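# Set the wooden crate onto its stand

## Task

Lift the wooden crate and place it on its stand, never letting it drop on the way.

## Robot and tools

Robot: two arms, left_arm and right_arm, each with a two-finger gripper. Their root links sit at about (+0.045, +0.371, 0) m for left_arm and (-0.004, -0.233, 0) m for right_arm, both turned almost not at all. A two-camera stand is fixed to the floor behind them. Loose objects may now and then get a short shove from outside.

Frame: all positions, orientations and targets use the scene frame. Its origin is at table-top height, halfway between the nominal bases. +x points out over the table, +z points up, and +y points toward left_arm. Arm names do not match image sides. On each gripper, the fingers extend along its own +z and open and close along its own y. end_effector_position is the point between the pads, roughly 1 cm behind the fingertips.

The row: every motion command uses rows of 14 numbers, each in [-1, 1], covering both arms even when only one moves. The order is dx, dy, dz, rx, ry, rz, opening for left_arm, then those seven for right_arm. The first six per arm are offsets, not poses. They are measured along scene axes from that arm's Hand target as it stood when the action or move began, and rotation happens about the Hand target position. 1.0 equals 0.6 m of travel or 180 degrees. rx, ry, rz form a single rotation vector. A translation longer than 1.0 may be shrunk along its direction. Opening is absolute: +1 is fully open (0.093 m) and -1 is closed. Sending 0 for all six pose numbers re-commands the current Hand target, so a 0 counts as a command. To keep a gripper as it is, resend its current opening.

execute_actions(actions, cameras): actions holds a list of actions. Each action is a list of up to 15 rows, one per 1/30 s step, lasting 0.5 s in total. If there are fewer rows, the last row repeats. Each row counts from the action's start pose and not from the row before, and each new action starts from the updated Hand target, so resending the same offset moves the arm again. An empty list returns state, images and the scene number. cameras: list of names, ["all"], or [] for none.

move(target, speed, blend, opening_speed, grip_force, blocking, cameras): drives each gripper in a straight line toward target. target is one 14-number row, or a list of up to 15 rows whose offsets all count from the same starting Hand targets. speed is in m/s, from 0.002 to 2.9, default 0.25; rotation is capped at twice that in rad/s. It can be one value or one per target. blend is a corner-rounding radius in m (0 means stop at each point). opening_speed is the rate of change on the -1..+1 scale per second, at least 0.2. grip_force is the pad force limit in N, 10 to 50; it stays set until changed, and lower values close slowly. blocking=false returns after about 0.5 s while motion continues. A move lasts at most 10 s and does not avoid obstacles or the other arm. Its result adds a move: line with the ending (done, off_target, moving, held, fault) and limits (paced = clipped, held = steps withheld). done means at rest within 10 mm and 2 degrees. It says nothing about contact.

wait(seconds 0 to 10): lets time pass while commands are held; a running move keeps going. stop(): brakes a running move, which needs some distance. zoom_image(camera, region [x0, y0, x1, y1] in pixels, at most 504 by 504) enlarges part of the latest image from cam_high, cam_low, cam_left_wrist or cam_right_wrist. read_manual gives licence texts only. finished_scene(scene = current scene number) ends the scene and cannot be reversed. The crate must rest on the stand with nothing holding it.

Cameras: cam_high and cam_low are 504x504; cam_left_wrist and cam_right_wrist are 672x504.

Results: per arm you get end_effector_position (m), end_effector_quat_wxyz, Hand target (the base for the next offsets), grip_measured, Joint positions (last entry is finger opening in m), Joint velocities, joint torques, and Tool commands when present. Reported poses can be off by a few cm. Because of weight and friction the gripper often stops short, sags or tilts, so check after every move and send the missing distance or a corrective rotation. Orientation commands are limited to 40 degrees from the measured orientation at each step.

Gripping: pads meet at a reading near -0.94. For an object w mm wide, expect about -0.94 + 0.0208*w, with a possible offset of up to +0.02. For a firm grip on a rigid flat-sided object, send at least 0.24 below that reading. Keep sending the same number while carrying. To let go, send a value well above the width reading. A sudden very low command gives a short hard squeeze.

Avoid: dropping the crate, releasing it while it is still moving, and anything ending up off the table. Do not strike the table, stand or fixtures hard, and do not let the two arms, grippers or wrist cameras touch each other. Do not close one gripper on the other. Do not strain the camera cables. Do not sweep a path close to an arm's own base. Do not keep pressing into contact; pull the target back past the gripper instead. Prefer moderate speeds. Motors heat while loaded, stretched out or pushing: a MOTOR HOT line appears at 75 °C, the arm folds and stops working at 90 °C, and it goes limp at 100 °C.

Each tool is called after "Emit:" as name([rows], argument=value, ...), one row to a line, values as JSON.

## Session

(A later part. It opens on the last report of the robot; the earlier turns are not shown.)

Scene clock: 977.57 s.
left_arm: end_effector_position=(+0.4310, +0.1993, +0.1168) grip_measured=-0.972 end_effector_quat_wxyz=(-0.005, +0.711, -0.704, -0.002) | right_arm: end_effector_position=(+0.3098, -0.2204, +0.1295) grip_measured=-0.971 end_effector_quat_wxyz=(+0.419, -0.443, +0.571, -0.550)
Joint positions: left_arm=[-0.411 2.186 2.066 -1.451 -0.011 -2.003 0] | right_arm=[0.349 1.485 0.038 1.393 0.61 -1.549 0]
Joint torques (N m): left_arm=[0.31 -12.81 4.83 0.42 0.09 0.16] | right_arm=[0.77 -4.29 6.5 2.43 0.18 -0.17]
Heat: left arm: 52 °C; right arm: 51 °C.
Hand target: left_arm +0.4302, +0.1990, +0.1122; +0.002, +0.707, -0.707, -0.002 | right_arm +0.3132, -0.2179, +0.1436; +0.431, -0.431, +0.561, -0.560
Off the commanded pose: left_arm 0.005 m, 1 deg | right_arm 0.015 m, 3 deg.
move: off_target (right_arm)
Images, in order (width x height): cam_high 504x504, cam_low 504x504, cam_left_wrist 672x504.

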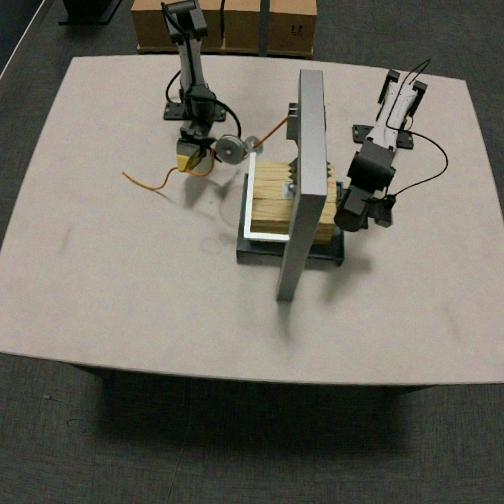

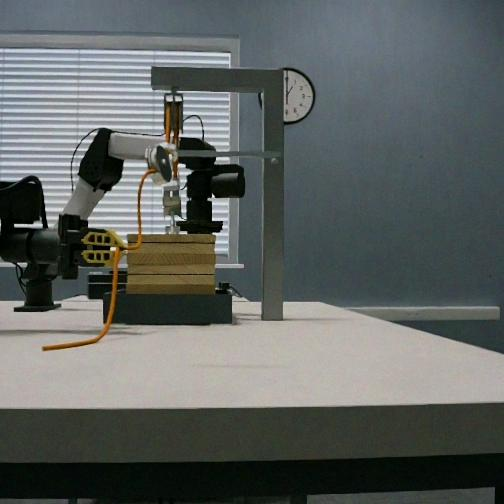

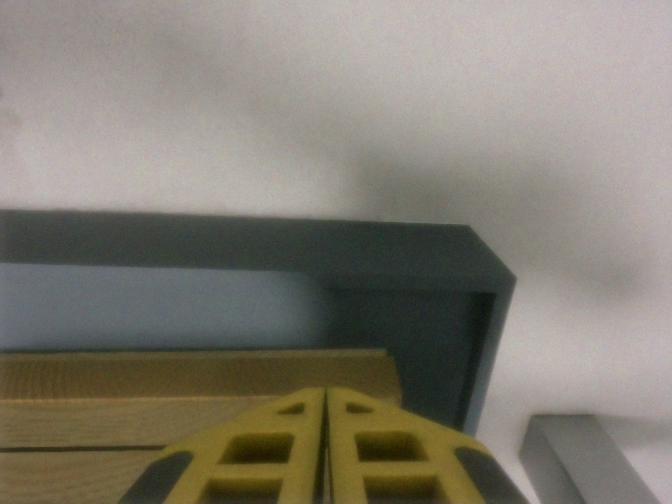

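Emit:
move([
  [0,0.1,0,0,0,0,-1, 0,0,0,0,0,0,0.6],
  [0,0.12,0.08,0,0,0,-1, -0.15,0.04,0.0,0,0,0,0.6],
], speed=0.12, opening_speed=1.0, cameras=["cam_low","cam_left_wrist","cam_high","cam_right_wrist"])

Scene clock: 989.00 s.
left_arm: end_effector_position=(+0.4289, +0.2705, +0.1471) grip_measured=-0.972 end_effector_quat_wxyz=(+0.006, +0.709, -0.705, -0.017) | right_arm: end_effector_position=(+0.2258, -0.1954, +0.1564) grip_measured=+0.597 end_effector_quat_wxyz=(+0.431, -0.402, +0.602, -0.539)
Joint positions: left_arm=[-0.247 2.124 2.089 -1.57 -0.007 -1.837 0] | right_arm=[0.9 0.604 0.004 0.465 1.205 -1.359 0.074]
Joint torques (N m): left_arm=[0.39 -13.86 8.12 0.11 0.03 0.14] | right_arm=[1.03 0.08 7.09 1.21 0.1 -0.15]
Heat: left arm: 54 °C; right arm: 48 °C.
Hand target: left_arm +0.4302, +0.2709, +0.1602; +0.002, +0.707, -0.707, -0.002 | right_arm +0.2232, -0.1939, +0.1436; +0.431, -0.430, +0.561, -0.560
Off the commanded pose: left_arm 0.013 m, 2 deg | right_arm 0.013 m, 6 deg.
joint sent to its limit (right arm) — joint 3 (elbow), lower limit, where the elbow is as bent as it goes. The joint targets are off in orientation, not in position.
move: off_target (left_arm, right_arm)

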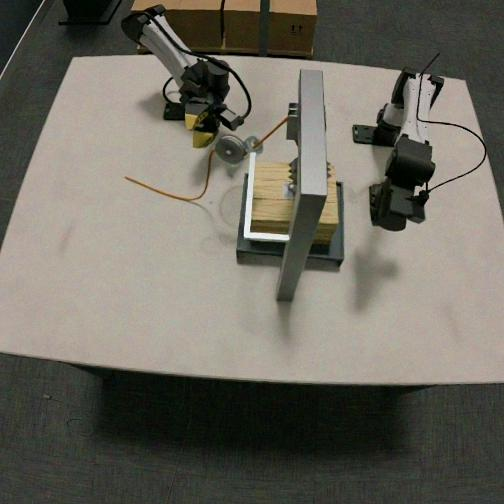

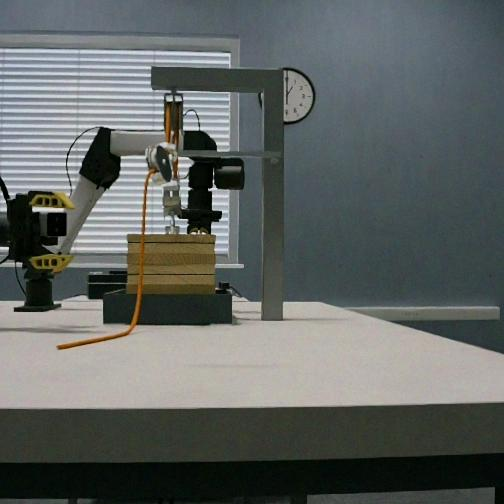

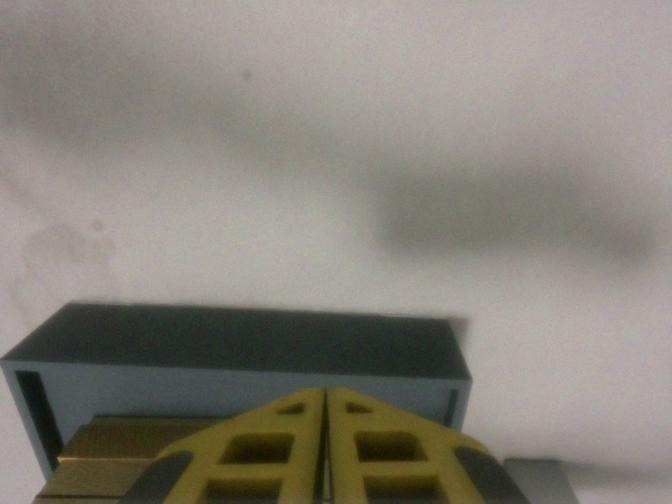

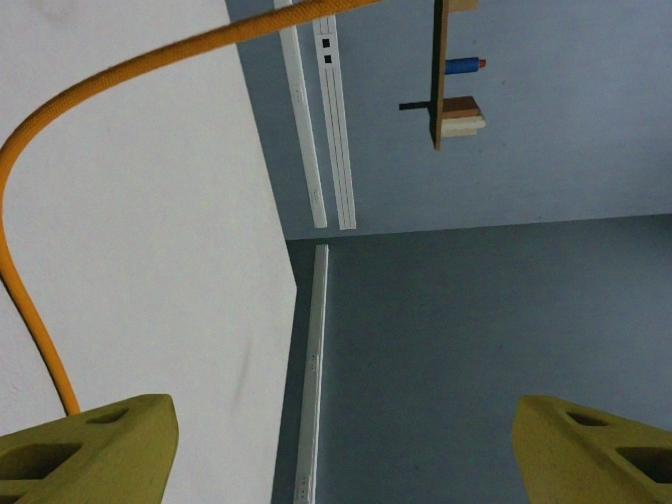

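Emit:
zoom_image(camera="cam_left_wrist", region=[0, 280, 500, 504])

Emit:
zoom_image(camera="cam_high", region=[210, 100, 370, 290])

Emit:
zoom_image(camera="cam_low", region=[60, 140, 240, 340])

Scaled by 1.008.

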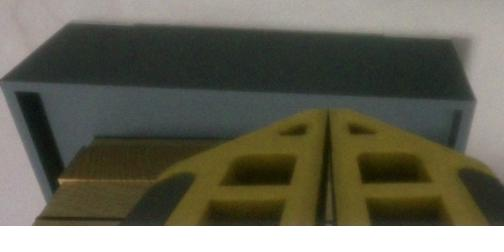

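Scaled by 2.653.

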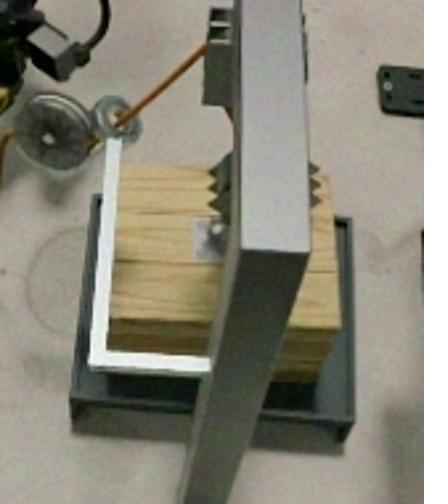

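Scaled by 2.520.

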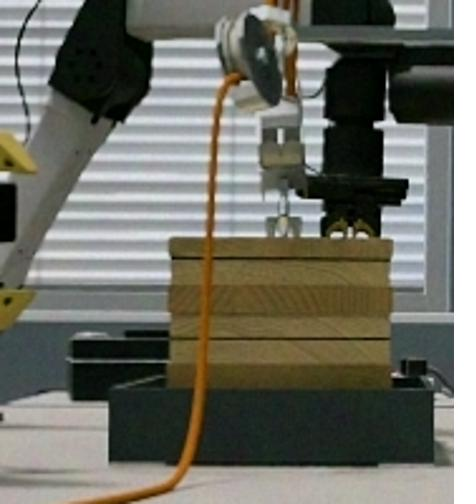

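Emit:
finished_scene(scene=1)

The scene is finished: the task was done.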